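# Move wooden block from bench onto cart floor

## Task

Pick the wooden block up from the bench and lay it flat on the cart's floor, at the cart's handle end next to the profiles. The drop flap must stay open, and anything already in place must still be in place at the end. Finish with both grippers empty and the hands away from the cart, having released the block and backed clear. The robot must not fall over or be left tilted.

## Robot and tools

ROBOT. A Rainbow Robotics RB-Y1: a differential base with two drive wheels and two rear casters (it cannot move sideways), a head with pan and tilt, a torso (squat, shift, pitch, yaw), and two 7-joint arms, each ending in a parallel gripper with a wrist camera whose case sticks out sideways. The base is 0.58 m wide, extends 0.10 m ahead of the drive axle and 0.57 m behind it, and sweeps a 0.58 m radius circle when it turns in place. A bent leg can poke out past the front edge.

FRAMES. Everything is in metres. Base frame: origin on the floor midway between the drive wheels, x forward, y left, z up. left_hand and right_hand are reported in this frame. Each is the point between the finger pads, 0.03 m behind the fingertips. The fingers point along the hand's -z axis and close along its x axis. chest is a spine point in the same frame. The odometry frame is the base frame as it stood at the start. base_odometry counts only wheel rotation, so slip reads as travel. Its heading is in rad, positive to the left.

move. Sends one action and returns state plus the images named in "cameras" ("head_camera", "left_wrist_camera", "right_wrist_camera" or "all"; [] gives none). An action is one of these: "base" and/or "joints", optionally with "min_time_s" or "contact_limits"; or "target", optionally with "min_time_s"; or "contact_limits" on its own. A call with no action only reports state.
- base: one velocity command, not a destination: {"x_m_s": forward speed, "turn_rad_s": left-positive turn rate, "for_s": duration}. Omitted speeds are 0. Allowed values: |x_m_s| 0.005 to 1.5 m/s or 0, |turn_rad_s| 0.02 to 1.509 or 0, for_s 0.1 to 5 s. Acceleration is about 0.4 m/s² (turns 0.5 rad/s²), so the distance covered is roughly speed times for_s. The base keeps going and does not stop when it hits furniture.
- joints: a dictionary of absolute targets by joint name. Angles are in rad. Grippers are a pad opening in m (0 to 0.1). Ranges: torso_squat_rad 0 to 1.2, torso_shift_rad -0.3 to 0.6, torso_pitch_rad -0.2 to 1.4 (positive bows forward), torso_yaw_rad -1.5 to 1.5 (left positive; raise both arms out 0.2 rad or more first). Shoulder pitch ±2.356 (negative swings the arm forward/up). Left shoulder roll 0 to 3.141 and right -3.141 to 0 (both outward). Shoulder yaw ±2.094, elbow -2.617 to 0.01 (negative bends), forearm roll ±3.141, wrist pitch -1.57 to 1.919, hand roll ±2.705. head_pan_rad ±0.523, head_tilt_rad -0.35 to 1.57 (positive looks down). Combined torso limits: squat+shift<=1.52; squat-shift+pitch<=1.57; shift+0.5pitch-0.4squat<=0.7; shift+0.3pitch-0.5squat<=0.39.
- target: an absolute pose for one hand in the base frame: {"side": "left"|"right", "x", "y", "z" in m (-3 to 3), "quat_wxyz": [w,x,y,z] in the same form the hand lines print}. It is converted once into joint angles, so the hand follows an arc that can bow on long moves; break long moves into shorter steps. It is refused while another move is still running. The result is "reached" (within 10 mm and 2°), "short" with the remaining error, or "refused" with a reason.
- min_time_s: 0.1 to 8 s, the shortest duration for the arm, head and torso motions of this action.
- contact_limits: {"left_gripper_m"/"right_gripper_m": current in mA, 200 to 672.5}. It scales grip force and stays in effect until changed.
- blocking: true (the default) waits until everything is at rest. false returns after about 0.5 s while the motion continues.

wait {seconds 0-10, cameras}: lets time pass and returns state. stop {cameras}: brakes every running motion. zoom_image {camera, region [x0,y0,x1,y1] in pixels of that camera's last image, at most 504×504}: gives a closer view. read_manual {section "licences"}: licence text only. finished_scene {scene}: ends the scene; make no further calls in that reply.

GRASPING. To hold something, command an opening at least 0.005 m narrower than the object. The gripper then usually reports "off_target" (sometimes "done"), which is normal. Each arm is rated for 3 kg.

RESULTS. Statuses: "done", "moving", "off_target" (at rest away from the target and possibly still pushing), "reached"/"short"/"refused" for hand targets, and "joint command not followed" (an arm-collision check held the command back, with a cause). Unplanned stops: "contact_stop" (torso only), "time_out", "limit_stop_at_<name>" (own-body guard or built-in limit), "torque_fault" (a 10 s full halt) and "limit_stop_at_motor_heat". After a refused call or an unplanned stop, the remaining move/wait/finished_scene calls in the same reply are skipped. The base reports "done" once its command time has elapsed, even if it was blocked. on_its_own lists things the robot did without being commanded. lidar_m gives 12 distances in 30° sectors, counter-clockwise from straight ahead (4th left, 7th behind, 10th right), measured at 0.23 m height; "-" means nothing seen. wheel_motors_off=1 means the wheel drives have cut out for 2 s after stalling. motor_effort is wheel effort in % (peak in brackets); a high reading at rest means the base is pushing on something. Joint torques, external torques, wrist force/torque (uncalibrated and offset) and motor temperatures help reveal contact and heating. A MOTOR HOT line appears from 65 °C, and 80 °C brakes the arm.

CAMERAS. Calibrations for head_camera (896×504) and the wrist cameras (644×364) are provided with base-frame transforms. Poses of cameras on the arms carry extra error.

AVOID. Arms pushing or striking each other, including grippers, fingers and camera cases. Contact torques reaching the joint limits. Keeping arms stretched or straining until motors overheat. Bending or rising fast with arms held out ahead, especially when loaded. Abrupt stops while driving. Driving fast into furniture, or letting the upper body catch on an edge while the wheels keep pushing. Dropping the block, releasing it while it is moving, or knocking fixed or heavy objects. Ending the scene with the robot tipped or leaning. Objects that are loose may occasionally be nudged by outside pushes.

Each tool is called after "Request:" in YAML: its name, and indented under it one key for each argument.

## Session

Request:
move:
  joints: {"head_tilt_rad":0.8}
  cameras: ["head_camera"]

Request:
move:
  joints: {"head_pan_rad":0.52,"head_tilt_rad":0.5}
  cameras: ["head_camera"]

Request:
move:
  joints: {"head_pan_rad":-0.52}
  cameras: ["head_camera"]

Scene clock: 0.93 s.
Joint torques (N m): left_arm=[-1.63 -0.91 0.64 -0.38 -0.08 -0.68 0.04] | right_arm=[-3.68 -0.55 -0.61 -1.36 -0.08 -0.48 -0.02]
External joint torques (N m): left_arm=[-0.25 -1.05 0.63 0.17 -0.09 -0.25 0.04] | right_arm=[-0.09 0.57 -0.57 0.28 -0.14 0.12 -0.04]
Motor temperatures (°C): left_arm=[30 28 32 36 34 33 38] | right_arm=[34 30 32 30 35 36 34]
Wrist force (N): left_arm=[-0.4 1.7 -7.7] | right_arm=[-2.6 0.6 -4.2]
Wrist torque (N m): left_arm=[-0.31 0.12 0.09] | right_arm=[-0.03 -0.11 -0.10]
Wrist force, peak (N): left_arm=[0.1 1.6 -7.9] | right_arm=[-2.9 0.8 -5.4]
move: done
base_odometry: x=+0.000 y=+0.000 heading=+0.000
lidar_m: 0.74 1.03 1.55 4.57 1.51 1.08 1.03 1.09 1.42 3.61 1.10 0.78
base_status: not commanded
joint_positions: torso_squat_rad=+0.350 torso_shift_rad=+0.000 torso_pitch_rad=+0.000 torso_yaw_rad=+0.000 left_shoulder_pitch_rad=+0.037 left_shoulder_roll_rad=+0.004 left_shoulder_yaw_rad=-0.043 left_elbow_rad=-0.196 left_forearm_roll_rad=-0.014 left_wrist_pitch_rad=+0.002 left_hand_roll_rad=+0.027 left_gripper_m=+0.099 right_shoulder_pitch_rad=-0.040 right_shoulder_roll_rad=-0.021 right_shoulder_yaw_rad=-0.018 right_elbow_rad=-0.235 right_forearm_roll_rad=+0.049 right_wrist_pitch_rad=-0.014 right_hand_roll_rad=+0.035 right_gripper_m=+0.099 head_pan_rad=+0.000 head_tilt_rad=+0.800
joint_status: all done
wheel_motors_off: 0
motor_effort: left_wheel=+0(1) right_wheel=+0(2)
chest: x=-0.2280 y=+0.0001 z=+1.2475 quat_wxyz=(+1.000, +0.000, +0.000, +0.000)
left_hand: x=-0.1598 y=+0.2200 z=+0.5653 quat_wxyz=(+0.997, +0.000, -0.079, -0.009)
right_hand: x=-0.0823 y=-0.2360 z=+0.5770 quat_wxyz=(+0.989, -0.016, -0.142, +0.041)
head_camera: T_world_to_cam=[[-0.00444, -0.9995, -0.03118, 0.04343], [-0.67634, 0.02596, -0.73613, 0.97786], [0.73657, 0.01782, -0.67612, 1.07557]] pos_world=[-0.13067, -0.00115, 1.44841]

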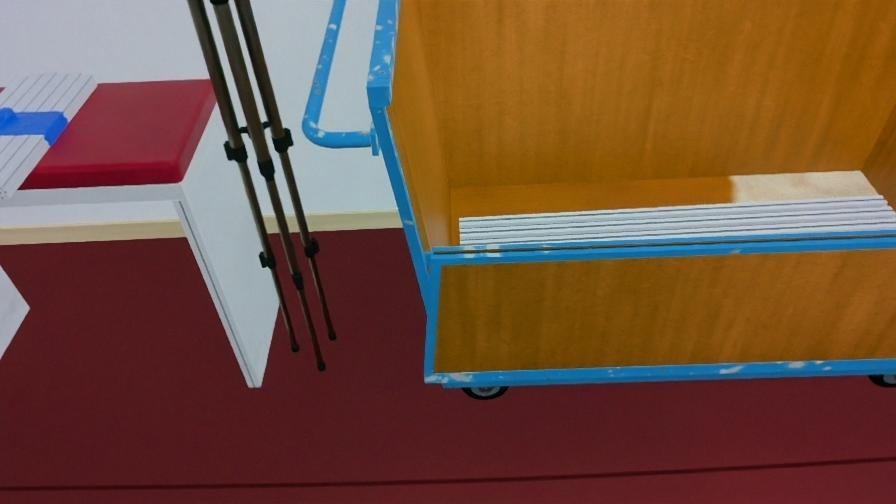

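Scene clock: 1.93 s.
Joint torques (N m): left_arm=[-1.54 -0.57 0.84 -0.46 -0.01 -0.65 -0.03] | right_arm=[-3.74 -0.73 -0.5 -1.37 -0.01 -0.44 -0.03]
External joint torques (N m): left_arm=[-0.16 -0.72 0.82 0.1 -0.01 -0.23 -0.02] | right_arm=[-0.14 0.39 -0.46 0.27 -0.07 0.16 -0.04]
Wrist force (N): left_arm=[-0.4 1.5 -7.7] | right_arm=[-2.9 1.1 -4.5]
Wrist torque (N m): left_arm=[-0.28 0.11 0.08] | right_arm=[-0.11 -0.12 -0.09]
Wrist force, peak (N): left_arm=[-0.7 1.3 -8.3] | right_arm=[-2.9 1.1 -5.3]
move: done
base_odometry: x=+0.000 y=+0.000 heading=+0.000
lidar_m: 0.74 1.03 1.57 4.56 1.54 1.08 1.02 1.09 1.45 3.60 1.10 0.79
base_status: not commanded
joint_positions: torso_squat_rad=+0.350 torso_shift_rad=+0.000 torso_pitch_rad=+0.000 torso_yaw_rad=+0.000 left_shoulder_pitch_rad=+0.037 left_shoulder_roll_rad=+0.004 left_shoulder_yaw_rad=-0.043 left_elbow_rad=-0.196 left_forearm_roll_rad=-0.014 left_wrist_pitch_rad=+0.002 left_hand_roll_rad=+0.027 left_gripper_m=+0.099 right_shoulder_pitch_rad=-0.040 right_shoulder_roll_rad=-0.021 right_shoulder_yaw_rad=-0.018 right_elbow_rad=-0.235 right_forearm_roll_rad=+0.049 right_wrist_pitch_rad=-0.014 right_hand_roll_rad=+0.035 right_gripper_m=+0.099 head_pan_rad=+0.520 head_tilt_rad=+0.500
joint_status: all done
wheel_motors_off: 0
motor_effort: left_wheel=+0(1) right_wheel=+0(2)
chest: x=-0.2280 y=+0.0001 z=+1.2475 quat_wxyz=(+1.000, +0.000, +0.000, +0.000)
left_hand: x=-0.1598 y=+0.2200 z=+0.5653 quat_wxyz=(+0.997, +0.000, -0.079, -0.009)
right_hand: x=-0.0823 y=-0.2360 z=+0.5770 quat_wxyz=(+0.989, -0.016, -0.142, +0.041)
head_camera: T_world_to_cam=[[0.50089, -0.86495, -0.03109, 0.14739], [-0.38493, -0.19045, -0.90308, 1.27964], [0.77521, 0.46431, -0.42834, 0.72484]] pos_world=[-0.14316, 0.03465, 1.47068]

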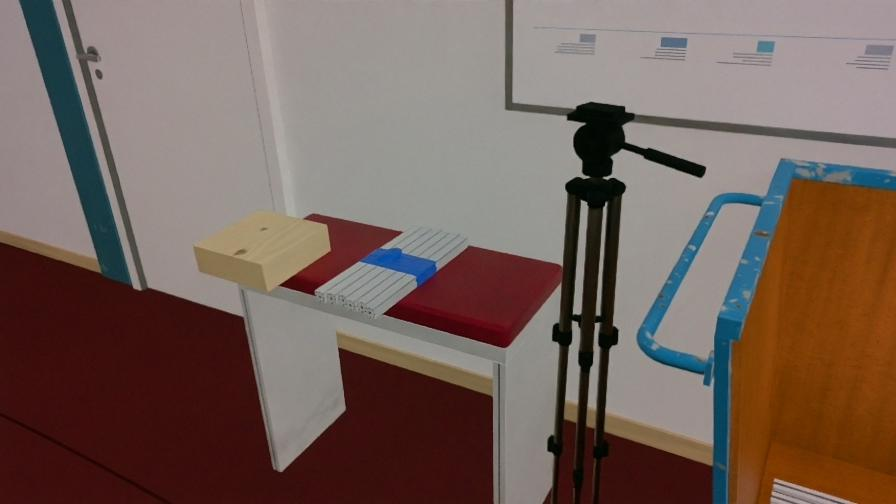

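Scene clock: 3.30 s.
Joint torques (N m): left_arm=[-1.75 -0.7 0.75 -0.42 -0.06 -0.55 -0.04] | right_arm=[-3.42 -0.66 -0.83 -1.49 -0.01 -0.54 0]
External joint torques (N m): left_arm=[-0.37 -0.85 0.74 0.13 -0.07 -0.13 -0.03] | right_arm=[0.18 0.46 -0.79 0.14 -0.07 0.06 -0.02]
Wrist force (N): left_arm=[0.0 1.3 -7.4] | right_arm=[-2.5 1.0 -4.8]
Wrist torque (N m): left_arm=[-0.31 0.15 0.06] | right_arm=[-0.05 -0.05 -0.09]
Wrist force, peak (N): left_arm=[0.3 1.8 -8.1] | right_arm=[-2.9 1.1 -5.5]
move: done
base_odometry: x=+0.000 y=+0.000 heading=+0.000
lidar_m: 0.74 1.02 1.55 4.57 1.52 1.08 1.03 1.08 1.44 3.60 1.10 0.77
base_status: not commanded
joint_positions: torso_squat_rad=+0.350 torso_shift_rad=+0.000 torso_pitch_rad=+0.000 torso_yaw_rad=+0.000 left_shoulder_pitch_rad=+0.037 left_shoulder_roll_rad=+0.004 left_shoulder_yaw_rad=-0.043 left_elbow_rad=-0.196 left_forearm_roll_rad=-0.014 left_wrist_pitch_rad=+0.002 left_hand_roll_rad=+0.027 left_gripper_m=+0.099 right_shoulder_pitch_rad=-0.040 right_shoulder_roll_rad=-0.021 right_shoulder_yaw_rad=-0.018 right_elbow_rad=-0.235 right_forearm_roll_rad=+0.049 right_wrist_pitch_rad=-0.014 right_hand_roll_rad=+0.035 right_gripper_m=+0.099 head_pan_rad=-0.520 head_tilt_rad=+0.500
joint_status: all done
wheel_motors_off: 0
motor_effort: left_wheel=+1(1) right_wheel=+2(2)
chest: x=-0.2280 y=+0.0001 z=+1.2475 quat_wxyz=(+1.000, +0.000, +0.000, +0.000)
left_hand: x=-0.1598 y=+0.2200 z=+0.5653 quat_wxyz=(+0.997, +0.000, -0.079, -0.009)
right_hand: x=-0.0823 y=-0.2360 z=+0.5770 quat_wxyz=(+0.989, -0.016, -0.142, +0.041)
head_camera: T_world_to_cam=[[-0.49229, -0.86988, -0.03109, -0.05722], [-0.35904, 0.23547, -0.90313, 1.28499], [0.79293, -0.43344, -0.42824, 0.72844]] pos_world=[-0.14441, -0.03662, 1.47068]

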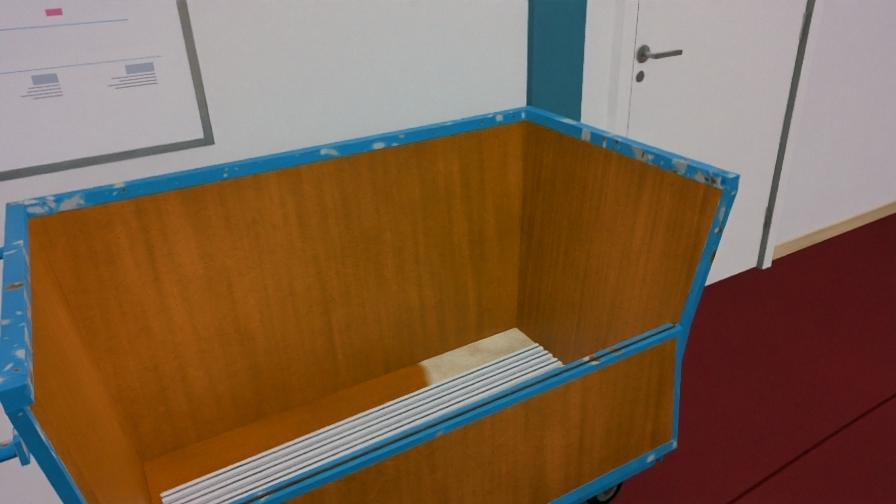

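Request:
move:
  base: {"turn_rad_s":0.75,"for_s":1.56}
  joints: {"head_pan_rad":0,"head_tilt_rad":0.6}

Request:
move:
  base: {"x_m_s":0.6,"for_s":1.85}
  joints: {"torso_squat_rad":0.8}
  cameras: ["head_camera"]

Request:
move:
  base: {"turn_rad_s":-0.75,"for_s":1.56}
  joints: {"torso_pitch_rad":0.3,"head_pan_rad":0.2}
  cameras: ["head_camera"]

Scene clock: 23.40 s.
Joint torques (N m): left_arm=[-1.79 -0.59 0.83 -0.31 0 -0.72 -0.02] | right_arm=[-3.43 -0.59 -0.58 -1.43 0.04 -0.58 -0.16]
External joint torques (N m): left_arm=[-0.41 -0.75 0.81 0.25 0 -0.29 -0.02] | right_arm=[0.17 0.52 -0.54 0.2 -0.02 0.01 -0.17]
Wrist force (N): left_arm=[-0.4 1.5 -8.5] | right_arm=[-2.4 1.4 -5.1]
Wrist torque (N m): left_arm=[-0.31 0.13 0.07] | right_arm=[-0.14 -0.05 -0.12]
Wrist force, peak (N): left_arm=[0.2 1.5 -8.5] | right_arm=[-3.3 1.1 -5.2]
move: done
base_odometry: x=+0.000 y=+0.000 heading=+1.174
lidar_m: 1.56 2.91 1.33 1.04 1.01 1.10 1.65 4.38 1.04 0.75 0.74 1.03
base_status: done (sent for 1.57 of 1.57 s)
joint_positions: torso_squat_rad=+0.350 torso_shift_rad=+0.000 torso_pitch_rad=+0.000 torso_yaw_rad=+0.000 left_shoulder_pitch_rad=+0.037 left_shoulder_roll_rad=+0.004 left_shoulder_yaw_rad=-0.043 left_elbow_rad=-0.196 left_forearm_roll_rad=-0.014 left_wrist_pitch_rad=+0.002 left_hand_roll_rad=+0.027 left_gripper_m=+0.099 right_shoulder_pitch_rad=-0.040 right_shoulder_roll_rad=-0.021 right_shoulder_yaw_rad=-0.018 right_elbow_rad=-0.235 right_forearm_roll_rad=+0.049 right_wrist_pitch_rad=-0.014 right_hand_roll_rad=+0.035 right_gripper_m=+0.099 head_pan_rad=+0.000 head_tilt_rad=+0.600
joint_status: all done
wheel_motors_off: 0
motor_effort: left_wheel=+6(33) right_wheel=+19(50)
chest: x=-0.2280 y=+0.0001 z=+1.2475 quat_wxyz=(+1.000, +0.000, +0.000, +0.000)
left_hand: x=-0.1598 y=+0.2200 z=+0.5653 quat_wxyz=(+0.997, +0.000, -0.079, -0.009)
right_hand: x=-0.0823 y=-0.2360 z=+0.5770 quat_wxyz=(+0.989, -0.016, -0.142, +0.041)
pictures: none

Scene clock: 26.93 s.
Joint torques (N m): left_arm=[-0.75 -0.72 0.48 -0.36 -0.02 -0.75 0.06] | right_arm=[-2.62 -0.58 -0.6 -1.21 -0.06 -0.5 0.01]
External joint torques (N m): left_arm=[0.63 -0.88 0.46 0.2 -0.03 -0.32 0.06] | right_arm=[0.97 0.54 -0.56 0.42 -0.12 0.09 -0.01]
Wrist force (N): left_arm=[0.1 1.3 -7.3] | right_arm=[-2.3 1.3 -5.2]
Wrist torque (N m): left_arm=[-0.26 0.17 0.08] | right_arm=[-0.09 -0.06 -0.09]
Wrist force, peak (N): left_arm=[0.4 1.6 -8.3] | right_arm=[-3.6 1.0 -5.5]
move: done
base_odometry: x=+0.431 y=+1.033 heading=+1.176
lidar_m: 1.69 4.21 1.92 1.51 1.48 1.59 2.38 0.99 0.66 0.74 0.69 0.50
base_status: done (sent for 1.87 of 1.87 s)
joint_positions: torso_squat_rad=+0.800 torso_shift_rad=+0.000 torso_pitch_rad=+0.000 torso_yaw_rad=+0.000 left_shoulder_pitch_rad=+0.037 left_shoulder_roll_rad=+0.004 left_shoulder_yaw_rad=-0.043 left_elbow_rad=-0.196 left_forearm_roll_rad=-0.014 left_wrist_pitch_rad=+0.002 left_hand_roll_rad=+0.027 left_gripper_m=+0.099 right_shoulder_pitch_rad=-0.040 right_shoulder_roll_rad=-0.021 right_shoulder_yaw_rad=-0.018 right_elbow_rad=-0.235 right_forearm_roll_rad=+0.049 right_wrist_pitch_rad=-0.014 right_hand_roll_rad=+0.035 right_gripper_m=+0.099 head_pan_rad=+0.000 head_tilt_rad=+0.600
joint_status: all done
wheel_motors_off: 0
motor_effort: left_wheel=+18(54) right_wheel=-17(52)
chest: x=-0.2279 y=+0.0001 z=+1.0776 quat_wxyz=(+1.000, +0.000, +0.000, +0.000)
left_hand: x=-0.1597 y=+0.2200 z=+0.3954 quat_wxyz=(+0.997, +0.000, -0.079, -0.009)
right_hand: x=-0.0822 y=-0.2360 z=+0.4072 quat_wxyz=(+0.989, -0.016, -0.142, +0.041)
head_camera: T_world_to_cam=[[0.00184, -0.9995, -0.03144, 0.03966], [-0.51673, 0.02596, -0.85575, 1.03862], [0.85614, 0.01782, -0.51643, 0.78131]] pos_world=[-0.1323, -0.00125, 1.29355]

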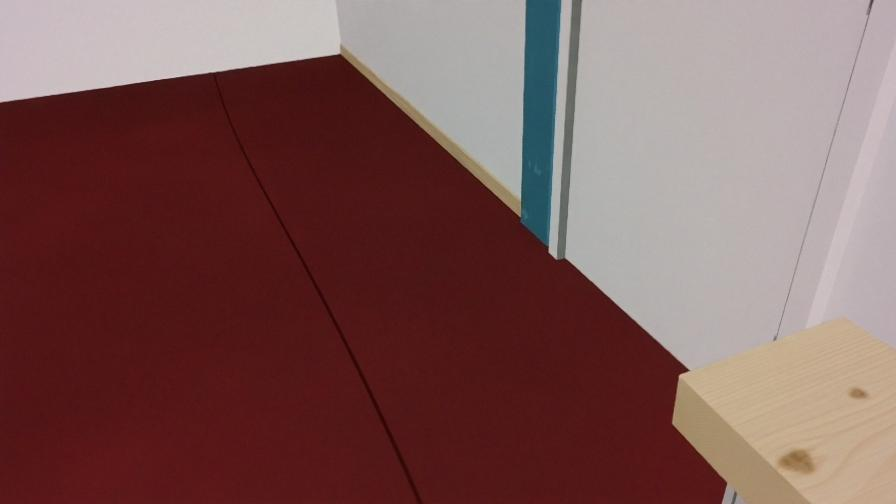

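Scene clock: 30.43 s.
Joint torques (N m): left_arm=[5.87 -0.49 0.68 2.76 -0.07 -0.01 -0.06] | right_arm=[5.03 -0.56 -0.79 2.12 -0.03 0.02 0]
External joint torques (N m): left_arm=[-0.91 -0.74 0.65 0.1 -0.07 -0.19 -0.07] | right_arm=[0.49 0.41 -0.61 0.68 -0.02 0.05 0]
Wrist force (N): left_arm=[1.7 1.2 -7.6] | right_arm=[-0.7 0.7 -5.5]
Wrist torque (N m): left_arm=[-0.24 0.23 0.06] | right_arm=[-0.04 0.01 -0.10]
Wrist force, peak (N): left_arm=[1.8 1.4 -8.7] | right_arm=[-1.9 1.1 -5.6]
move: done
base_odometry: x=+0.431 y=+1.033 heading=+0.002
lidar_m: 1.07 0.52 1.47 3.78 2.18 1.55 1.48 1.54 2.06 1.34 0.82 0.64
base_status: done (sent for 1.57 of 1.57 s)
joint_positions: torso_squat_rad=+0.800 torso_shift_rad=+0.000 torso_pitch_rad=+0.300 torso_yaw_rad=+0.000 left_shoulder_pitch_rad=+0.037 left_shoulder_roll_rad=+0.004 left_shoulder_yaw_rad=-0.043 left_elbow_rad=-0.196 left_forearm_roll_rad=-0.014 left_wrist_pitch_rad=+0.002 left_hand_roll_rad=+0.027 left_gripper_m=+0.099 right_shoulder_pitch_rad=-0.040 right_shoulder_roll_rad=-0.021 right_shoulder_yaw_rad=-0.018 right_elbow_rad=-0.235 right_forearm_roll_rad=+0.049 right_wrist_pitch_rad=-0.014 right_hand_roll_rad=+0.035 right_gripper_m=+0.099 head_pan_rad=+0.200 head_tilt_rad=+0.600
joint_status: all done
wheel_motors_off: 0
motor_effort: left_wheel=+22(44) right_wheel=+2(47)
chest: x=-0.1366 y=+0.0001 z=+1.0638 quat_wxyz=(+0.989, +0.000, +0.149, +0.000)
left_hand: x=-0.2730 y=+0.2200 z=+0.3919 quat_wxyz=(+0.997, -0.002, +0.071, -0.009)
right_hand: x=-0.1954 y=-0.2360 z=+0.3802 quat_wxyz=(+0.999, -0.010, +0.007, +0.043)
head_camera: T_world_to_cam=[[0.18203, -0.97923, -0.08927, 0.12088], [-0.74155, -0.07709, -0.66645, 0.84181], [0.64573, 0.18751, -0.74019, 0.9057]] pos_world=[0.0174, 0.01344, 1.2422]

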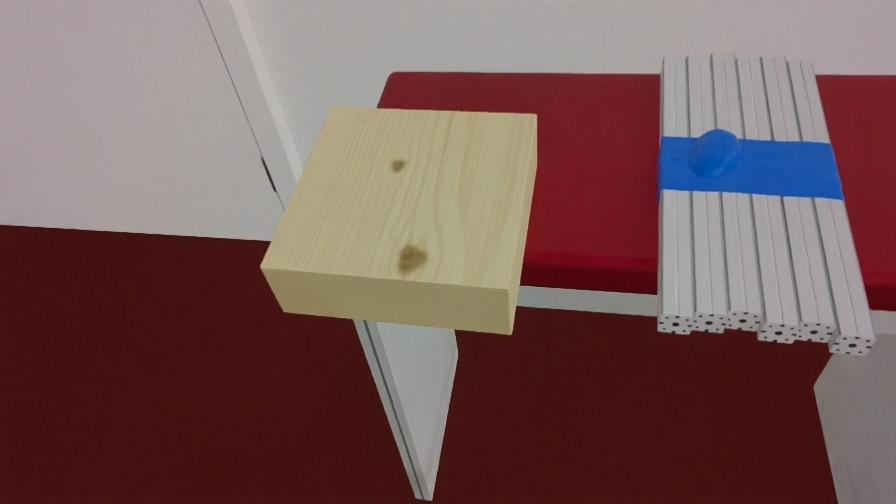

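Request:
move:
  target: {"side":"left","x":0.22,"y":0.2,"z":0.743,"quat_wxyz":[0.7071,0,-0.7071,0]}

Request:
move:
  target: {"side":"left","x":0.33,"y":0.19,"z":0.743,"quat_wxyz":[0.7071,0,-0.7071,0]}
  cameras: ["head_camera","left_wrist_camera"]

Scene clock: 37.80 s.
Joint torques (N m): left_arm=[-1.19 -1.53 -0.42 -8.59 -0.07 -1.93 -0.24] | right_arm=[5.35 -0.53 -0.9 1.95 -0.04 0.06 -0.02]
External joint torques (N m): left_arm=[0.21 -0.85 -0.08 0.64 0.04 0.05 -0.18] | right_arm=[0.81 0.43 -0.73 0.51 -0.03 0.09 -0.02]
Wrist force (N): left_arm=[-5.9 1.2 -2.3] | right_arm=[-0.6 1.0 -5.4]
Wrist torque (N m): left_arm=[-0.23 -0.20 0.29] | right_arm=[-0.10 0.04 -0.09]
Wrist force, peak (N): left_arm=[-4.3 1.3 -7.8] | right_arm=[-0.9 1.2 -5.7]
move: done
base_odometry: x=+0.431 y=+1.033 heading=+0.002
lidar_m: 1.08 0.52 1.47 3.77 2.18 1.55 1.47 1.54 2.06 1.34 0.82 0.64
base_status: not commanded
joint_positions: torso_squat_rad=+0.800 torso_shift_rad=+0.000 torso_pitch_rad=+0.300 torso_yaw_rad=+0.000 left_shoulder_pitch_rad=+0.240 left_shoulder_roll_rad=+0.000 left_shoulder_yaw_rad=-0.141 left_elbow_rad=-1.627 left_forearm_roll_rad=+0.102 left_wrist_pitch_rad=-0.473 left_hand_roll_rad=-0.128 left_gripper_m=+0.099 right_shoulder_pitch_rad=-0.040 right_shoulder_roll_rad=-0.021 right_shoulder_yaw_rad=-0.018 right_elbow_rad=-0.235 right_forearm_roll_rad=+0.049 right_wrist_pitch_rad=-0.014 right_hand_roll_rad=+0.035 right_gripper_m=+0.099 head_pan_rad=+0.200 head_tilt_rad=+0.600
joint_status: all done
wheel_motors_off: 0
motor_effort: left_wheel=+21(22) right_wheel=+4(4)
chest: x=-0.1366 y=+0.0001 z=+1.0638 quat_wxyz=(+0.989, +0.000, +0.149, +0.000)
left_hand: x=+0.2200 y=+0.2000 z=+0.7431 quat_wxyz=(+0.707, +0.000, -0.707, +0.000)
left_hand_status: reached (checked arc that bows 127 mm and turns the hand up to 98 deg, planned for 1.4 s): 0 mm and 0.1 deg off.
right_hand: x=-0.1954 y=-0.2360 z=+0.3802 quat_wxyz=(+0.999, -0.010, +0.007, +0.043)
pictures: none

Scene clock: 38.87 s.
Joint torques (N m): left_arm=[-6.75 -1.54 1.01 -8.78 -0.35 -2.09 -0.17] | right_arm=[5.38 -0.34 -0.78 1.9 -0.08 0.08 -0.05]
External joint torques (N m): left_arm=[1.04 -1.02 1.2 0.95 -0.14 -0.17 -0.11] | right_arm=[0.84 0.62 -0.6 0.46 -0.07 0.11 -0.05]
Wrist force (N): left_arm=[-5.7 1.9 -2.0] | right_arm=[-0.5 1.1 -5.1]
Wrist torque (N m): left_arm=[-0.33 -0.20 0.21] | right_arm=[-0.10 0.03 -0.11]
Wrist force, peak (N): left_arm=[-7.3 1.5 -1.1] | right_arm=[-0.7 1.4 -5.5]
move: done
base_odometry: x=+0.431 y=+1.033 heading=+0.002
lidar_m: 1.08 0.51 1.44 3.76 2.17 1.55 1.48 1.55 2.07 1.32 0.83 0.65
base_status: not commanded
joint_positions: torso_squat_rad=+0.800 torso_shift_rad=+0.000 torso_pitch_rad=+0.300 torso_yaw_rad=+0.000 left_shoulder_pitch_rad=-0.141 left_shoulder_roll_rad=+0.000 left_shoulder_yaw_rad=-0.055 left_elbow_rad=-1.379 left_forearm_roll_rad=+0.274 left_wrist_pitch_rad=-0.371 left_hand_roll_rad=-0.277 left_gripper_m=+0.099 right_shoulder_pitch_rad=-0.040 right_shoulder_roll_rad=-0.021 right_shoulder_yaw_rad=-0.018 right_elbow_rad=-0.235 right_forearm_roll_rad=+0.049 right_wrist_pitch_rad=-0.014 right_hand_roll_rad=+0.035 right_gripper_m=+0.099 head_pan_rad=+0.200 head_tilt_rad=+0.600
joint_status: all done
wheel_motors_off: 0
motor_effort: left_wheel=+19(22) right_wheel=+3(3)
chest: x=-0.1366 y=+0.0001 z=+1.0638 quat_wxyz=(+0.989, +0.000, +0.149, +0.000)
left_hand: x=+0.3295 y=+0.1899 z=+0.7438 quat_wxyz=(+0.708, -0.001, -0.706, -0.001)
left_hand_status: reached (checked arc that bows 15 mm and turns the hand up to 2 deg, planned for 0.7 s): 1 mm and 0.2 deg off.
right_hand: x=-0.1954 y=-0.2360 z=+0.3802 quat_wxyz=(+0.999, -0.010, +0.007, +0.043)
head_camera: T_world_to_cam=[[0.1821, -0.97923, -0.0892, 0.12077], [-0.74153, -0.07719, -0.66646, 0.84183], [0.64573, 0.18751, -0.74018, 0.90556]] pos_world=[0.0175, 0.01344, 1.2421]
left_wrist_camera: T_world_to_cam=[[0.01104, 0.02702, 0.99957, -0.75281], [-0.46144, -0.8867, 0.02907, 0.3279], [0.88711, -0.46156, 0.00268, -0.13418]] pos_world=[0.27865, 0.24916, 0.74332]

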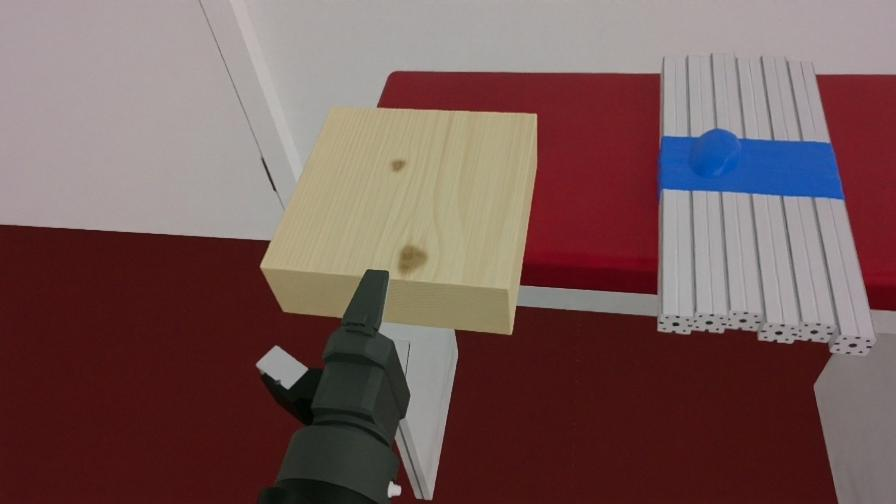

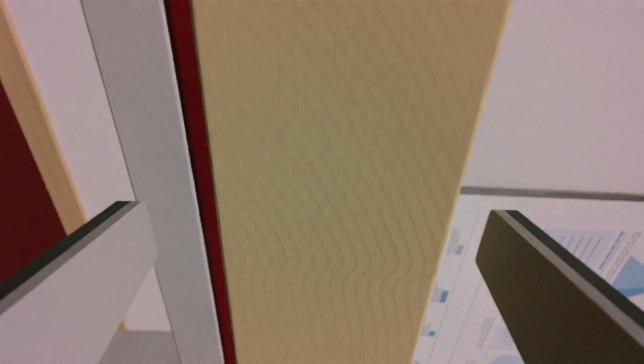

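Request:
move:
  target: {"side":"left","x":0.412,"y":0.19,"z":0.747,"quat_wxyz":[0.7071,0,-0.7071,0]}
  cameras: ["head_camera","left_wrist_camera"]

Request:
move:
  joints: {"left_gripper_m":0.05}
  cameras: ["head_camera"]

Scene clock: 42.13 s.
Joint torques (N m): left_arm=[-13.03 1.51 2.1 -9.31 0 -2.09 -0.17] | right_arm=[5.66 -0.2 -1.02 2.03 -0.15 0 -0.08]
External joint torques (N m): left_arm=[-0.08 0.34 2.04 0.34 0.21 -0.16 -0.11] | right_arm=[1.13 0.77 -0.85 0.58 -0.15 0.03 -0.08]
Wrist force (N): left_arm=[-6.3 0.0 4.5] | right_arm=[-0.6 0.8 -5.3]
Wrist torque (N m): left_arm=[-0.36 -0.43 0.14] | right_arm=[-0.05 0.01 -0.07]
Wrist force, peak (N): left_arm=[-4.0 1.2 16.2] | right_arm=[-0.5 0.9 -5.7]
move: done
base_odometry: x=+0.431 y=+1.033 heading=+0.002
lidar_m: 1.07 0.51 1.47 3.77 2.18 1.55 1.48 1.54 2.05 1.34 0.83 0.64
base_status: not commanded
joint_positions: torso_squat_rad=+0.800 torso_shift_rad=+0.000 torso_pitch_rad=+0.300 torso_yaw_rad=+0.000 left_shoulder_pitch_rad=-0.464 left_shoulder_roll_rad=+0.028 left_shoulder_yaw_rad=+0.038 left_elbow_rad=-1.054 left_forearm_roll_rad=+0.308 left_wrist_pitch_rad=-0.390 left_hand_roll_rad=-0.276 left_gripper_m=+0.099 right_shoulder_pitch_rad=-0.040 right_shoulder_roll_rad=-0.021 right_shoulder_yaw_rad=-0.018 right_elbow_rad=-0.235 right_forearm_roll_rad=+0.049 right_wrist_pitch_rad=-0.014 right_hand_roll_rad=+0.035 right_gripper_m=+0.099 head_pan_rad=+0.200 head_tilt_rad=+0.600
joint_status: all done
wheel_motors_off: 0
motor_effort: left_wheel=+21(24) right_wheel=+1(4)
chest: x=-0.1366 y=+0.0001 z=+1.0638 quat_wxyz=(+0.989, +0.000, +0.149, +0.000)
left_hand: x=+0.4116 y=+0.1900 z=+0.7474 quat_wxyz=(+0.708, +0.000, -0.706, +0.000)
left_hand_status: reached (checked arc that bows 7 mm and turns the hand up to 1 deg, planned for 0.7 s): 1 mm and 0.2 deg off.
right_hand: x=-0.1954 y=-0.2360 z=+0.3802 quat_wxyz=(+0.999, -0.010, +0.007, +0.043)
head_camera: T_world_to_cam=[[0.18216, -0.97921, -0.08928, 0.12089], [-0.74153, -0.07718, -0.66647, 0.84183], [0.64572, 0.18761, -0.74017, 0.90568]] pos_world=[0.0174, 0.01344, 1.2422]
left_wrist_camera: T_world_to_cam=[[0.01198, 0.0264, 0.99958, -0.7576], [-0.45918, -0.88787, 0.02895, 0.36506], [0.88826, -0.45934, 0.00148, -0.20697]] pos_world=[0.36055, 0.24906, 0.74702]

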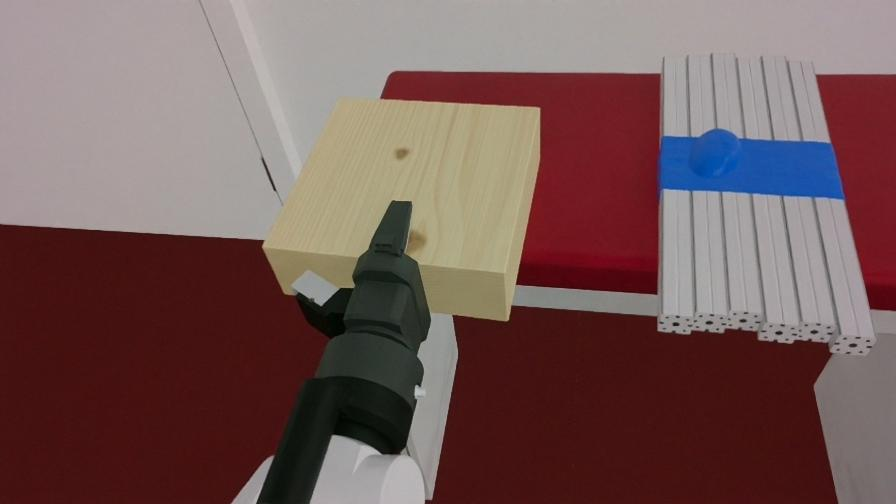

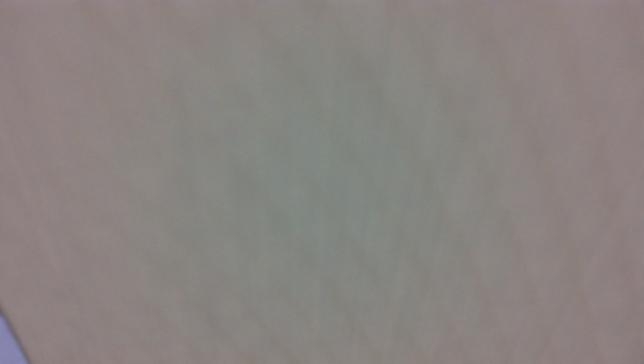

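Scene clock: 43.20 s.
Joint torques (N m): left_arm=[-9.54 0.78 2.2 -2.93 0.43 2.86 0.02] | right_arm=[5.33 -0.24 -0.63 2.01 -0.07 0.06 -0.01]
External joint torques (N m): left_arm=[3.45 -0.38 2.14 6.74 0.64 4.78 0.08] | right_arm=[0.82 0.73 -0.46 0.58 -0.07 0.09 -0.01]
Wrist force (N): left_arm=[12.0 1.2 16.1] | right_arm=[-0.4 1.1 -5.2]
Wrist torque (N m): left_arm=[-0.25 -1.27 -0.24] | right_arm=[-0.08 0.06 -0.10]
Wrist force, peak (N): left_arm=[15.1 1.3 16.3] | right_arm=[-0.4 0.5 -5.8]
move: off_target
base_odometry: x=+0.431 y=+1.033 heading=+0.002
lidar_m: 1.07 0.51 1.48 3.78 2.19 1.55 1.48 1.54 2.07 1.35 0.82 0.65
base_status: not commanded
joint_positions: torso_squat_rad=+0.800 torso_shift_rad=+0.000 torso_pitch_rad=+0.299 torso_yaw_rad=+0.000 left_shoulder_pitch_rad=-0.465 left_shoulder_roll_rad=+0.029 left_shoulder_yaw_rad=+0.038 left_elbow_rad=-1.056 left_forearm_roll_rad=+0.308 left_wrist_pitch_rad=-0.391 left_hand_roll_rad=-0.276 left_gripper_m=+0.074 right_shoulder_pitch_rad=-0.040 right_shoulder_roll_rad=-0.021 right_shoulder_yaw_rad=-0.018 right_elbow_rad=-0.235 right_forearm_roll_rad=+0.049 right_wrist_pitch_rad=-0.014 right_hand_roll_rad=+0.035 right_gripper_m=+0.099 head_pan_rad=+0.200 head_tilt_rad=+0.600
joint_status: left_gripper_m off_target (ended at +0.074, target +0.050)
wheel_motors_off: 0
motor_effort: left_wheel=+24(25) right_wheel=+2(4)
chest: x=-0.1370 y=+0.0001 z=+1.0638 quat_wxyz=(+0.989, +0.000, +0.149, +0.000)
left_hand: x=+0.4120 y=+0.1899 z=+0.7492 quat_wxyz=(+0.707, +0.000, -0.707, +0.000)
right_hand: x=-0.1953 y=-0.2360 z=+0.3802 quat_wxyz=(+0.999, -0.010, +0.007, +0.043)
head_camera: T_world_to_cam=[[0.18223, -0.97921, -0.08914, 0.12082], [-0.74109, -0.0772, -0.66695, 0.84212], [0.6462, 0.1876, -0.73975, 0.90554]] pos_world=[0.0169, 0.01344, 1.2423]

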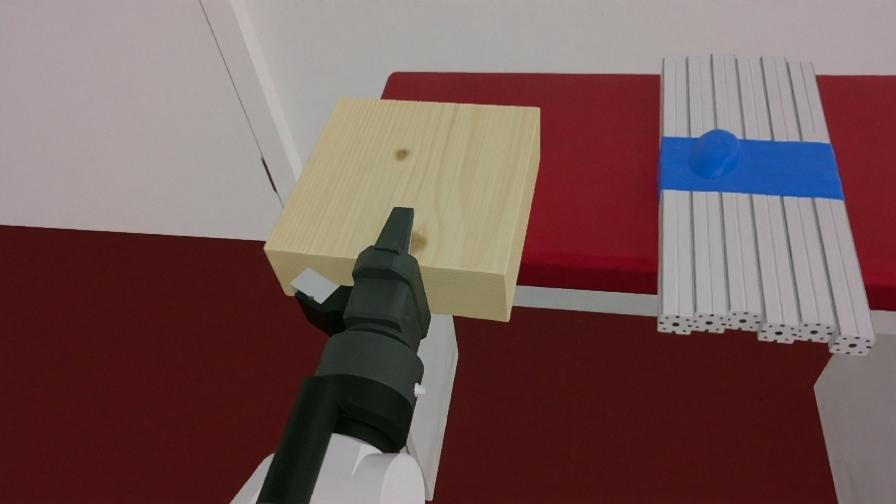

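Request:
move:
  target: {"side":"left","x":0.40,"y":0.19,"z":0.80,"quat_wxyz":[0.7071,0,-0.7071,0]}
  min_time_s: 1.5
  cameras: ["head_camera","left_wrist_camera"]

Scene clock: 46.47 s.
Joint torques (N m): left_arm=[-22.51 0.05 -0.67 -23.04 -0.61 -8.63 -0.49] | right_arm=[5.27 -0.31 -1.06 1.96 -0.09 0.05 -0.11]
External joint torques (N m): left_arm=[-10.99 -0.36 -0.46 -12.57 -0.46 -6.8 -0.44] | right_arm=[0.71 0.66 -0.88 0.51 -0.09 0.08 -0.11]
Wrist force (N): left_arm=[-27.8 1.6 -1.9] | right_arm=[-0.6 1.0 -4.7]
Wrist torque (N m): left_arm=[-0.14 1.67 0.45] | right_arm=[-0.11 0.00 -0.10]
Wrist force, peak (N): left_arm=[-33.8 2.4 -1.3] | right_arm=[-1.0 1.0 -5.8]
move: done
base_odometry: x=+0.431 y=+1.033 heading=+0.002
lidar_m: 1.08 0.52 1.48 3.76 2.17 1.56 1.48 1.54 2.06 1.33 0.81 0.64
base_status: not commanded
joint_positions: torso_squat_rad=+0.800 torso_shift_rad=+0.000 torso_pitch_rad=+0.301 torso_yaw_rad=+0.000 left_shoulder_pitch_rad=-0.330 left_shoulder_roll_rad=+0.000 left_shoulder_yaw_rad=+0.037 left_elbow_rad=-1.415 left_forearm_roll_rad=+0.403 left_wrist_pitch_rad=-0.157 left_hand_roll_rad=-0.415 left_gripper_m=+0.074 right_shoulder_pitch_rad=-0.040 right_shoulder_roll_rad=-0.021 right_shoulder_yaw_rad=-0.018 right_elbow_rad=-0.235 right_forearm_roll_rad=+0.049 right_wrist_pitch_rad=-0.014 right_hand_roll_rad=+0.035 right_gripper_m=+0.099 head_pan_rad=+0.200 head_tilt_rad=+0.600
joint_status: all done
wheel_motors_off: 0
motor_effort: left_wheel=+18(24) right_wheel=+1(4)
chest: x=-0.1362 y=+0.0001 z=+1.0638 quat_wxyz=(+0.989, +0.000, +0.150, +0.000)
left_hand: x=+0.3993 y=+0.1903 z=+0.7958 quat_wxyz=(+0.708, -0.005, -0.706, -0.004)
left_hand_status: reached (checked arc that bows 9 mm and turns the hand up to 2 deg, planned for 1.5 s): 4 mm and 0.8 deg off.
right_hand: x=-0.1956 y=-0.2360 z=+0.3803 quat_wxyz=(+0.999, -0.010, +0.007, +0.043)
head_camera: T_world_to_cam=[[0.18209, -0.97922, -0.08929, 0.12087], [-0.74209, -0.07728, -0.66583, 0.84137], [0.64509, 0.1875, -0.74074, 0.90585]] pos_world=[0.018, 0.01354, 1.242]
left_wrist_camera: T_world_to_cam=[[0.01228, 0.02741, 0.99955, -0.8061], [-0.47075, -0.88176, 0.02996, 0.36091], [0.88218, -0.4709, 0.00207, -0.19172]] pos_world=[0.34893, 0.25005, 0.79532]

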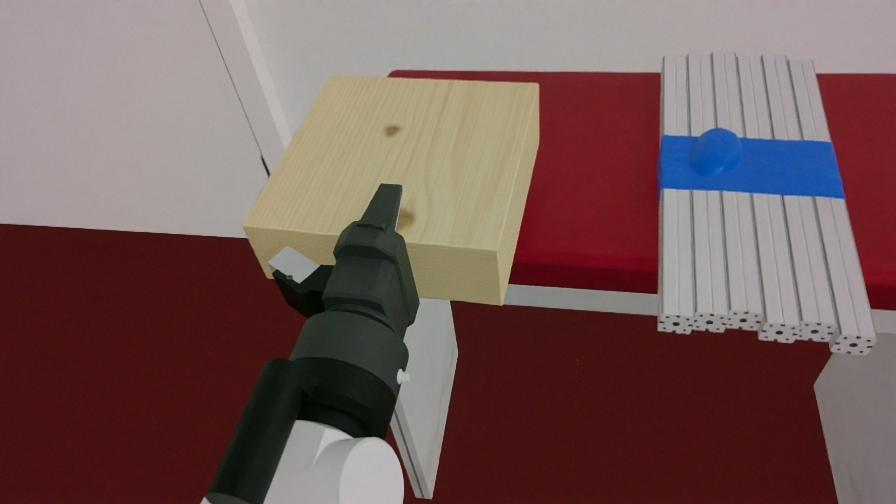

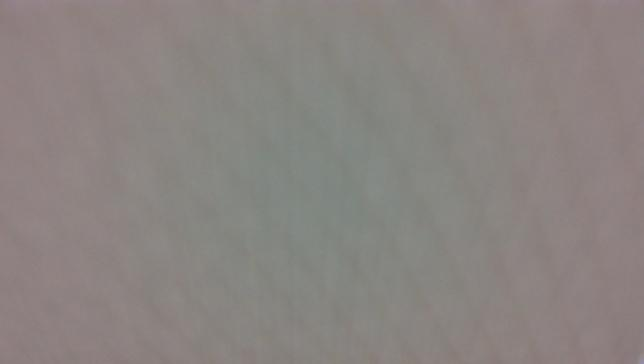

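Request:
move:
  target: {"side":"left","x":0.36,"y":0.2,"z":0.85,"quat_wxyz":[0.7071,0,-0.7071,0]}
  min_time_s: 1.2

Request:
move:
  base: {"turn_rad_s":0.75,"for_s":1.66}

Request:
move:
  base: {"x_m_s":-0.6,"for_s":2.34}
  cameras: ["head_camera"]

Request:
move:
  base: {"turn_rad_s":-0.75,"for_s":1.66}
  cameras: ["head_camera","left_wrist_camera"]

Scene clock: 52.23 s.
Joint torques (N m): left_arm=[-19.41 -0.12 -0.77 -23.25 -0.41 -9.27 -0.26] | right_arm=[5.42 -0.4 -0.85 1.89 -0.11 0.22 -0.15]
External joint torques (N m): left_arm=[-10.65 -0.04 -0.58 -12.41 -0.39 -7.43 -0.2] | right_arm=[0.85 0.57 -0.68 0.43 -0.1 0.25 -0.15]
Wrist force (N): left_arm=[-26.8 1.8 -2.0] | right_arm=[-0.8 1.2 -5.1]
Wrist torque (N m): left_arm=[-0.31 1.74 0.31] | right_arm=[-0.08 0.01 -0.09]
Wrist force, peak (N): left_arm=[-30.7 3.3 -2.6] | right_arm=[-0.8 1.2 -5.8]
move: done
base_odometry: x=+0.431 y=+1.033 heading=+0.002
lidar_m: 1.07 0.51 1.47 3.79 2.18 1.54 1.47 1.55 2.07 1.35 0.83 0.65
base_status: not commanded
joint_positions: torso_squat_rad=+0.800 torso_shift_rad=+0.000 torso_pitch_rad=+0.301 torso_yaw_rad=+0.000 left_shoulder_pitch_rad=-0.140 left_shoulder_roll_rad=+0.000 left_shoulder_yaw_rad=-0.006 left_elbow_rad=-1.811 left_forearm_roll_rad=-0.435 left_wrist_pitch_rad=+0.092 left_hand_roll_rad=+0.421 left_gripper_m=+0.074 right_shoulder_pitch_rad=-0.040 right_shoulder_roll_rad=-0.021 right_shoulder_yaw_rad=-0.018 right_elbow_rad=-0.235 right_forearm_roll_rad=+0.049 right_wrist_pitch_rad=-0.014 right_hand_roll_rad=+0.035 right_gripper_m=+0.099 head_pan_rad=+0.200 head_tilt_rad=+0.600
joint_status: all done
wheel_motors_off: 0
motor_effort: left_wheel=+20(20) right_wheel=+3(3)
chest: x=-0.1362 y=+0.0002 z=+1.0638 quat_wxyz=(+0.989, +0.000, +0.150, +0.000)
left_hand: x=+0.3592 y=+0.2010 z=+0.8469 quat_wxyz=(+0.712, -0.004, -0.702, -0.005)
left_hand_status: reached (checked arc that bows 11 mm and turns the hand up to 3 deg, planned for 1.2 s): 3 mm and 1.1 deg off.
right_hand: x=-0.1956 y=-0.2360 z=+0.3803 quat_wxyz=(+0.999, -0.010, +0.007, +0.043)
pictures: none

Scene clock: 55.73 s.
Joint torques (N m): left_arm=[-19.4 -0.29 0.09 -23.2 -0.45 -8.96 -0.25] | right_arm=[5.85 -0.53 -1.28 2.1 -0.01 0.07 0.01]
External joint torques (N m): left_arm=[-10.64 -0.21 0.22 -12.37 -0.43 -7.14 -0.2] | right_arm=[1.29 0.44 -1.11 0.65 0 0.1 0.01]
Wrist force (N): left_arm=[-27.3 1.3 -3.1] | right_arm=[-0.9 1.0 -5.0]
Wrist torque (N m): left_arm=[-0.31 1.72 0.30] | right_arm=[-0.09 0.00 -0.07]
Wrist force, peak (N): left_arm=[-28.4 2.8 -2.3] | right_arm=[-1.4 1.5 -5.5]
move: done
base_odometry: x=+0.431 y=+1.033 heading=+1.251
lidar_m: 1.87 3.51 1.81 1.49 1.48 1.64 2.62 0.99 0.67 0.82 0.58 0.51
base_status: done (sent for 1.67 of 1.67 s)
joint_positions: torso_squat_rad=+0.800 torso_shift_rad=+0.000 torso_pitch_rad=+0.301 torso_yaw_rad=+0.000 left_shoulder_pitch_rad=-0.140 left_shoulder_roll_rad=+0.000 left_shoulder_yaw_rad=-0.006 left_elbow_rad=-1.811 left_forearm_roll_rad=-0.435 left_wrist_pitch_rad=+0.092 left_hand_roll_rad=+0.421 left_gripper_m=+0.074 right_shoulder_pitch_rad=-0.040 right_shoulder_roll_rad=-0.021 right_shoulder_yaw_rad=-0.018 right_elbow_rad=-0.235 right_forearm_roll_rad=+0.049 right_wrist_pitch_rad=-0.014 right_hand_roll_rad=+0.035 right_gripper_m=+0.099 head_pan_rad=+0.200 head_tilt_rad=+0.600
joint_status: not commanded
wheel_motors_off: 0
motor_effort: left_wheel=+4(46) right_wheel=+18(50)
chest: x=-0.1362 y=+0.0002 z=+1.0638 quat_wxyz=(+0.989, +0.000, +0.150, +0.000)
left_hand: x=+0.3593 y=+0.2009 z=+0.8470 quat_wxyz=(+0.712, -0.005, -0.702, -0.005)
right_hand: x=-0.1956 y=-0.2360 z=+0.3803 quat_wxyz=(+0.999, -0.010, +0.008, +0.043)
pictures: none

Scene clock: 59.67 s.
Joint torques (N m): left_arm=[-19.22 0.02 -0.08 -22.95 -0.36 -8.88 -0.2] | right_arm=[4.33 -0.34 -0.37 1.77 -0.12 0.05 -0.07]
External joint torques (N m): left_arm=[-10.46 0.1 0.05 -12.12 -0.34 -7.05 -0.15] | right_arm=[-0.25 0.63 -0.2 0.31 -0.11 0.08 -0.07]
Wrist force (N): left_arm=[-28.1 1.0 -2.7] | right_arm=[-0.4 1.2 -5.0]
Wrist torque (N m): left_arm=[-0.28 1.66 0.29] | right_arm=[-0.13 0.04 -0.11]
Wrist force, peak (N): left_arm=[-29.5 2.2 -3.0] | right_arm=[-1.0 1.0 -5.8]
move: done
base_odometry: x=-0.008 y=-0.296 heading=+1.252
lidar_m: 1.82 2.40 1.23 1.02 1.00 1.13 1.80 3.66 0.98 0.75 0.76 0.85
base_status: done (sent for 2.33 of 2.33 s)
joint_positions: torso_squat_rad=+0.800 torso_shift_rad=+0.000 torso_pitch_rad=+0.301 torso_yaw_rad=+0.000 left_shoulder_pitch_rad=-0.140 left_shoulder_roll_rad=+0.000 left_shoulder_yaw_rad=-0.006 left_elbow_rad=-1.811 left_forearm_roll_rad=-0.435 left_wrist_pitch_rad=+0.092 left_hand_roll_rad=+0.421 left_gripper_m=+0.074 right_shoulder_pitch_rad=-0.040 right_shoulder_roll_rad=-0.021 right_shoulder_yaw_rad=-0.018 right_elbow_rad=-0.235 right_forearm_roll_rad=+0.049 right_wrist_pitch_rad=-0.014 right_hand_roll_rad=+0.035 right_gripper_m=+0.099 head_pan_rad=+0.200 head_tilt_rad=+0.600
joint_status: not commanded
wheel_motors_off: 0
motor_effort: left_wheel=+15(44) right_wheel=-16(49)
chest: x=-0.1362 y=+0.0002 z=+1.0638 quat_wxyz=(+0.989, +0.000, +0.150, +0.000)
left_hand: x=+0.3592 y=+0.2009 z=+0.8470 quat_wxyz=(+0.712, -0.005, -0.702, -0.005)
right_hand: x=-0.1958 y=-0.2360 z=+0.3803 quat_wxyz=(+0.999, -0.010, +0.008, +0.043)
head_camera: T_world_to_cam=[[0.18203, -0.97924, -0.08923, 0.12081], [-0.74215, -0.07729, -0.66577, 0.84129], [0.64505, 0.18741, -0.74081, 0.90593]] pos_world=[0.018, 0.01354, 1.242]

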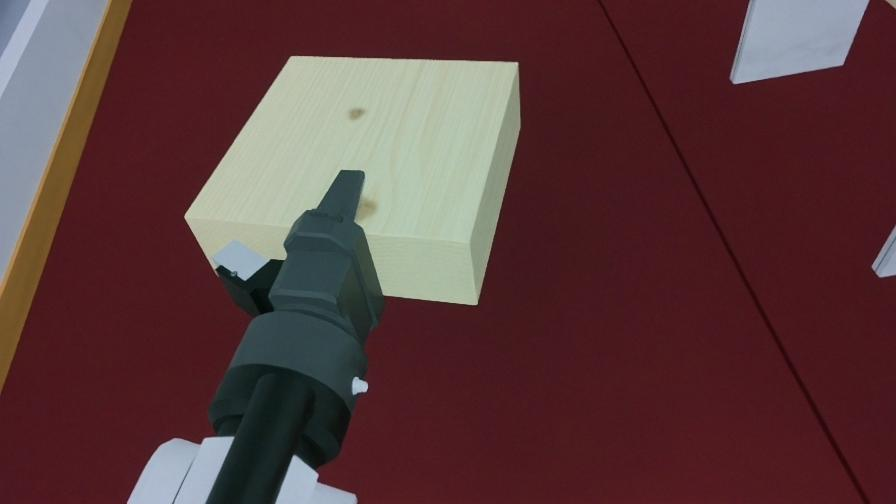

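Scene clock: 63.17 s.
Joint torques (N m): left_arm=[-19.08 -0.22 0.24 -22.82 -0.38 -8.86 -0.22] | right_arm=[4.36 -0.71 -0.7 1.64 -0.13 0.13 -0.11]
External joint torques (N m): left_arm=[-10.32 -0.13 0.37 -11.99 -0.36 -7.04 -0.17] | right_arm=[-0.21 0.26 -0.53 0.19 -0.12 0.16 -0.11]
Wrist force (N): left_arm=[-27.4 2.7 -2.7] | right_arm=[-1.1 1.0 -5.3]
Wrist torque (N m): left_arm=[-0.20 1.71 0.30] | right_arm=[-0.08 -0.05 -0.09]
Wrist force, peak (N): left_arm=[-28.5 0.6 -2.5] | right_arm=[-0.9 0.8 -5.9]
move: done
base_odometry: x=-0.008 y=-0.296 heading=+0.003
lidar_m: 0.76 0.79 1.83 4.45 1.48 1.06 1.00 1.06 1.41 3.54 1.12 0.80
base_status: done (sent for 1.67 of 1.67 s)
joint_positions: torso_squat_rad=+0.800 torso_shift_rad=+0.000 torso_pitch_rad=+0.301 torso_yaw_rad=+0.000 left_shoulder_pitch_rad=-0.140 left_shoulder_roll_rad=+0.000 left_shoulder_yaw_rad=-0.006 left_elbow_rad=-1.811 left_forearm_roll_rad=-0.435 left_wrist_pitch_rad=+0.092 left_hand_roll_rad=+0.421 left_gripper_m=+0.074 right_shoulder_pitch_rad=-0.040 right_shoulder_roll_rad=-0.021 right_shoulder_yaw_rad=-0.018 right_elbow_rad=-0.235 right_forearm_roll_rad=+0.049 right_wrist_pitch_rad=-0.014 right_hand_roll_rad=+0.035 right_gripper_m=+0.099 head_pan_rad=+0.200 head_tilt_rad=+0.600
joint_status: not commanded
wheel_motors_off: 0
motor_effort: left_wheel=+20(45) right_wheel=+0(36)
chest: x=-0.1362 y=+0.0002 z=+1.0638 quat_wxyz=(+0.989, +0.000, +0.150, +0.000)
left_hand: x=+0.3593 y=+0.2009 z=+0.8470 quat_wxyz=(+0.712, -0.005, -0.702, -0.005)
right_hand: x=-0.1958 y=-0.2360 z=+0.3803 quat_wxyz=(+0.999, -0.010, +0.008, +0.043)
head_camera: T_world_to_cam=[[0.18203, -0.97924, -0.08923, 0.12081], [-0.74215, -0.07729, -0.66577, 0.84129], [0.64505, 0.18741, -0.74081, 0.90593]] pos_world=[0.018, 0.01354, 1.242]
left_wrist_camera: T_world_to_cam=[[0.02249, 0.02626, 0.9994, -0.8605], [-0.47066, -0.88167, 0.03376, 0.34665], [0.88203, -0.47114, -0.00747, -0.14344]] pos_world=[0.30902, 0.26065, 0.84721]

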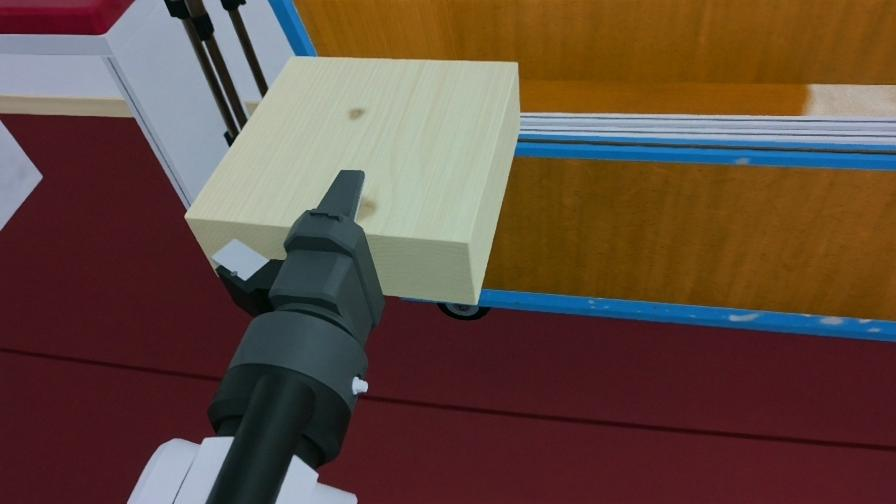

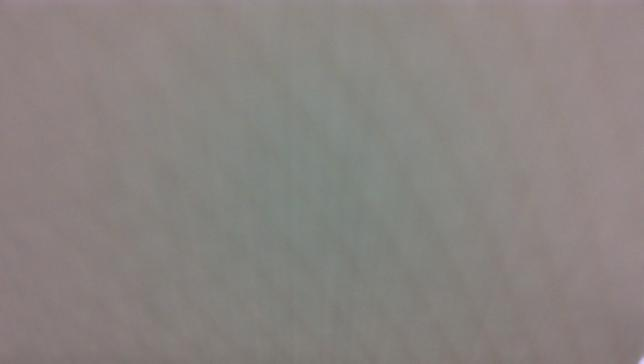

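Request:
move:
  joints: {"torso_squat_rad":0.25,"torso_pitch_rad":0.4,"head_pan_rad":0.1,"head_tilt_rad":0.45}

Request:
move:
  target: {"side":"left","x":0.3,"y":0.48,"z":0.85,"quat_wxyz":[0.7071,0,-0.7071,0]}
  cameras: ["head_camera"]

Scene clock: 70.77 s.
Joint torques (N m): left_arm=[-17.78 -0.23 0.05 -23 -0.46 -8.8 -0.33] | right_arm=[7.01 -0.28 -0.84 2.81 -0.15 0.17 -0.05]
External joint torques (N m): left_arm=[-10.82 -0.06 0.22 -12.28 -0.44 -6.98 -0.27] | right_arm=[-0.23 0.62 -0.63 0.35 -0.12 0.01 -0.04]
Wrist force (N): left_arm=[-28.1 1.5 -4.5] | right_arm=[-0.3 0.8 -5.5]
Wrist torque (N m): left_arm=[-0.22 1.60 0.32] | right_arm=[-0.07 0.02 -0.10]
Wrist force, peak (N): left_arm=[-29.0 2.4 -2.9] | right_arm=[-0.6 0.8 -6.0]
move: done
base_odometry: x=-0.008 y=-0.296 heading=+0.003
lidar_m: 0.76 0.80 1.83 4.45 1.49 1.06 1.00 1.06 1.42 3.55 1.12 0.80
base_status: not commanded
joint_positions: torso_squat_rad=+0.250 torso_shift_rad=+0.000 torso_pitch_rad=+0.401 torso_yaw_rad=+0.000 left_shoulder_pitch_rad=-0.140 left_shoulder_roll_rad=+0.000 left_shoulder_yaw_rad=-0.006 left_elbow_rad=-1.811 left_forearm_roll_rad=-0.435 left_wrist_pitch_rad=+0.092 left_hand_roll_rad=+0.421 left_gripper_m=+0.074 right_shoulder_pitch_rad=-0.040 right_shoulder_roll_rad=-0.021 right_shoulder_yaw_rad=-0.018 right_elbow_rad=-0.235 right_forearm_roll_rad=+0.049 right_wrist_pitch_rad=-0.014 right_hand_roll_rad=+0.035 right_gripper_m=+0.099 head_pan_rad=+0.100 head_tilt_rad=+0.450
joint_status: all done
wheel_motors_off: 0
motor_effort: left_wheel=+20(22) right_wheel=+2(2)
chest: x=-0.1069 y=+0.0002 z=+1.2436 quat_wxyz=(+0.980, +0.000, +0.199, +0.000)
left_hand: x=+0.3643 y=+0.2009 z=+0.9784 quat_wxyz=(+0.746, -0.005, -0.666, -0.005)
right_hand: x=-0.2347 y=-0.2360 z=+0.5696 quat_wxyz=(+0.997, -0.008, +0.058, +0.043)
pictures: none

Scene clock: 72.57 s.
Joint torques (N m): left_arm=[-13.84 18.44 6.27 -12.23 4.11 -8.01 -0.04] | right_arm=[7.29 -0.51 -0.73 2.92 -0.07 0.31 -0.01]
External joint torques (N m): left_arm=[-7.59 4.19 4.3 -7.51 3.09 -6.3 0.01] | right_arm=[0.06 0.41 -0.51 0.45 -0.04 0.14 0]
Wrist force (N): left_arm=[-28.5 1.1 -3.4] | right_arm=[-0.4 0.9 -5.2]
Wrist torque (N m): left_arm=[-0.26 1.68 0.36] | right_arm=[-0.07 0.02 -0.10]
Wrist force, peak (N): left_arm=[-36.7 1.4 -7.2] | right_arm=[-0.7 1.4 -5.8]
move: short
base_odometry: x=-0.008 y=-0.296 heading=+0.003
lidar_m: 0.76 0.79 1.84 4.46 1.48 1.05 1.00 1.05 1.40 3.55 1.12 0.81
base_status: not commanded
joint_positions: torso_squat_rad=+0.250 torso_shift_rad=+0.000 torso_pitch_rad=+0.401 torso_yaw_rad=+0.000 left_shoulder_pitch_rad=-0.508 left_shoulder_roll_rad=+0.519 left_shoulder_yaw_rad=+0.340 left_elbow_rad=-0.265 left_forearm_roll_rad=-0.252 left_wrist_pitch_rad=-1.079 left_hand_roll_rad=+0.544 left_gripper_m=+0.074 right_shoulder_pitch_rad=-0.040 right_shoulder_roll_rad=-0.021 right_shoulder_yaw_rad=-0.018 right_elbow_rad=-0.235 right_forearm_roll_rad=+0.049 right_wrist_pitch_rad=-0.014 right_hand_roll_rad=+0.035 right_gripper_m=+0.099 head_pan_rad=+0.100 head_tilt_rad=+0.450
joint_status: all done
wheel_motors_off: 0
motor_effort: left_wheel=+19(22) right_wheel=-1(3)
chest: x=-0.1070 y=+0.0003 z=+1.2437 quat_wxyz=(+0.980, +0.000, +0.199, +0.000)
left_hand: x=+0.2982 y=+0.4793 z=+0.8484 quat_wxyz=(+0.733, +0.014, -0.679, +0.015)
left_hand_status: short (checked arc that bows 98 mm and turns the hand up to 9 deg, as near as the solve gets, planned for 1.4 s): 2 mm and 4.9 deg off. The place is met; only the turn is off.
right_hand: x=-0.2346 y=-0.2360 z=+0.5696 quat_wxyz=(+0.997, -0.008, +0.058, +0.043)
head_camera: T_world_to_cam=[[0.08584, -0.99389, -0.06938, 0.09865], [-0.71357, -0.01273, -0.70047, 1.0396], [0.69531, 0.10964, -0.7103, 0.95931]] pos_world=[0.06634, 0.00611, 1.41645]

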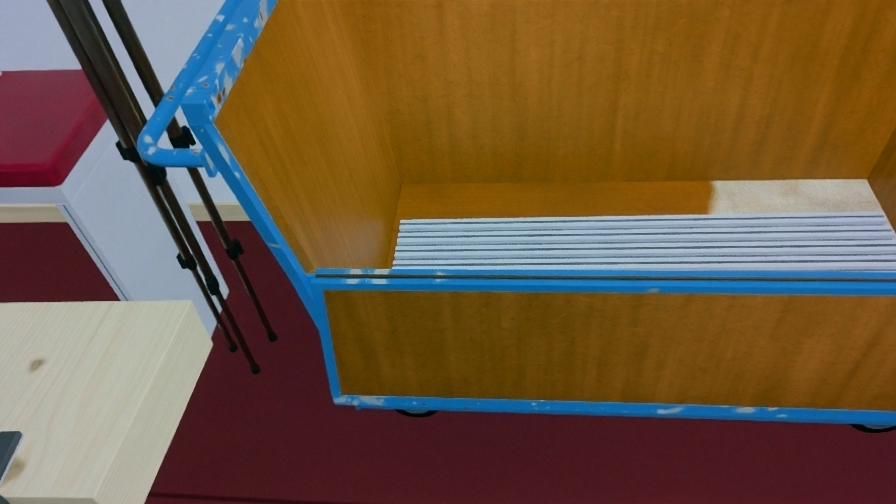

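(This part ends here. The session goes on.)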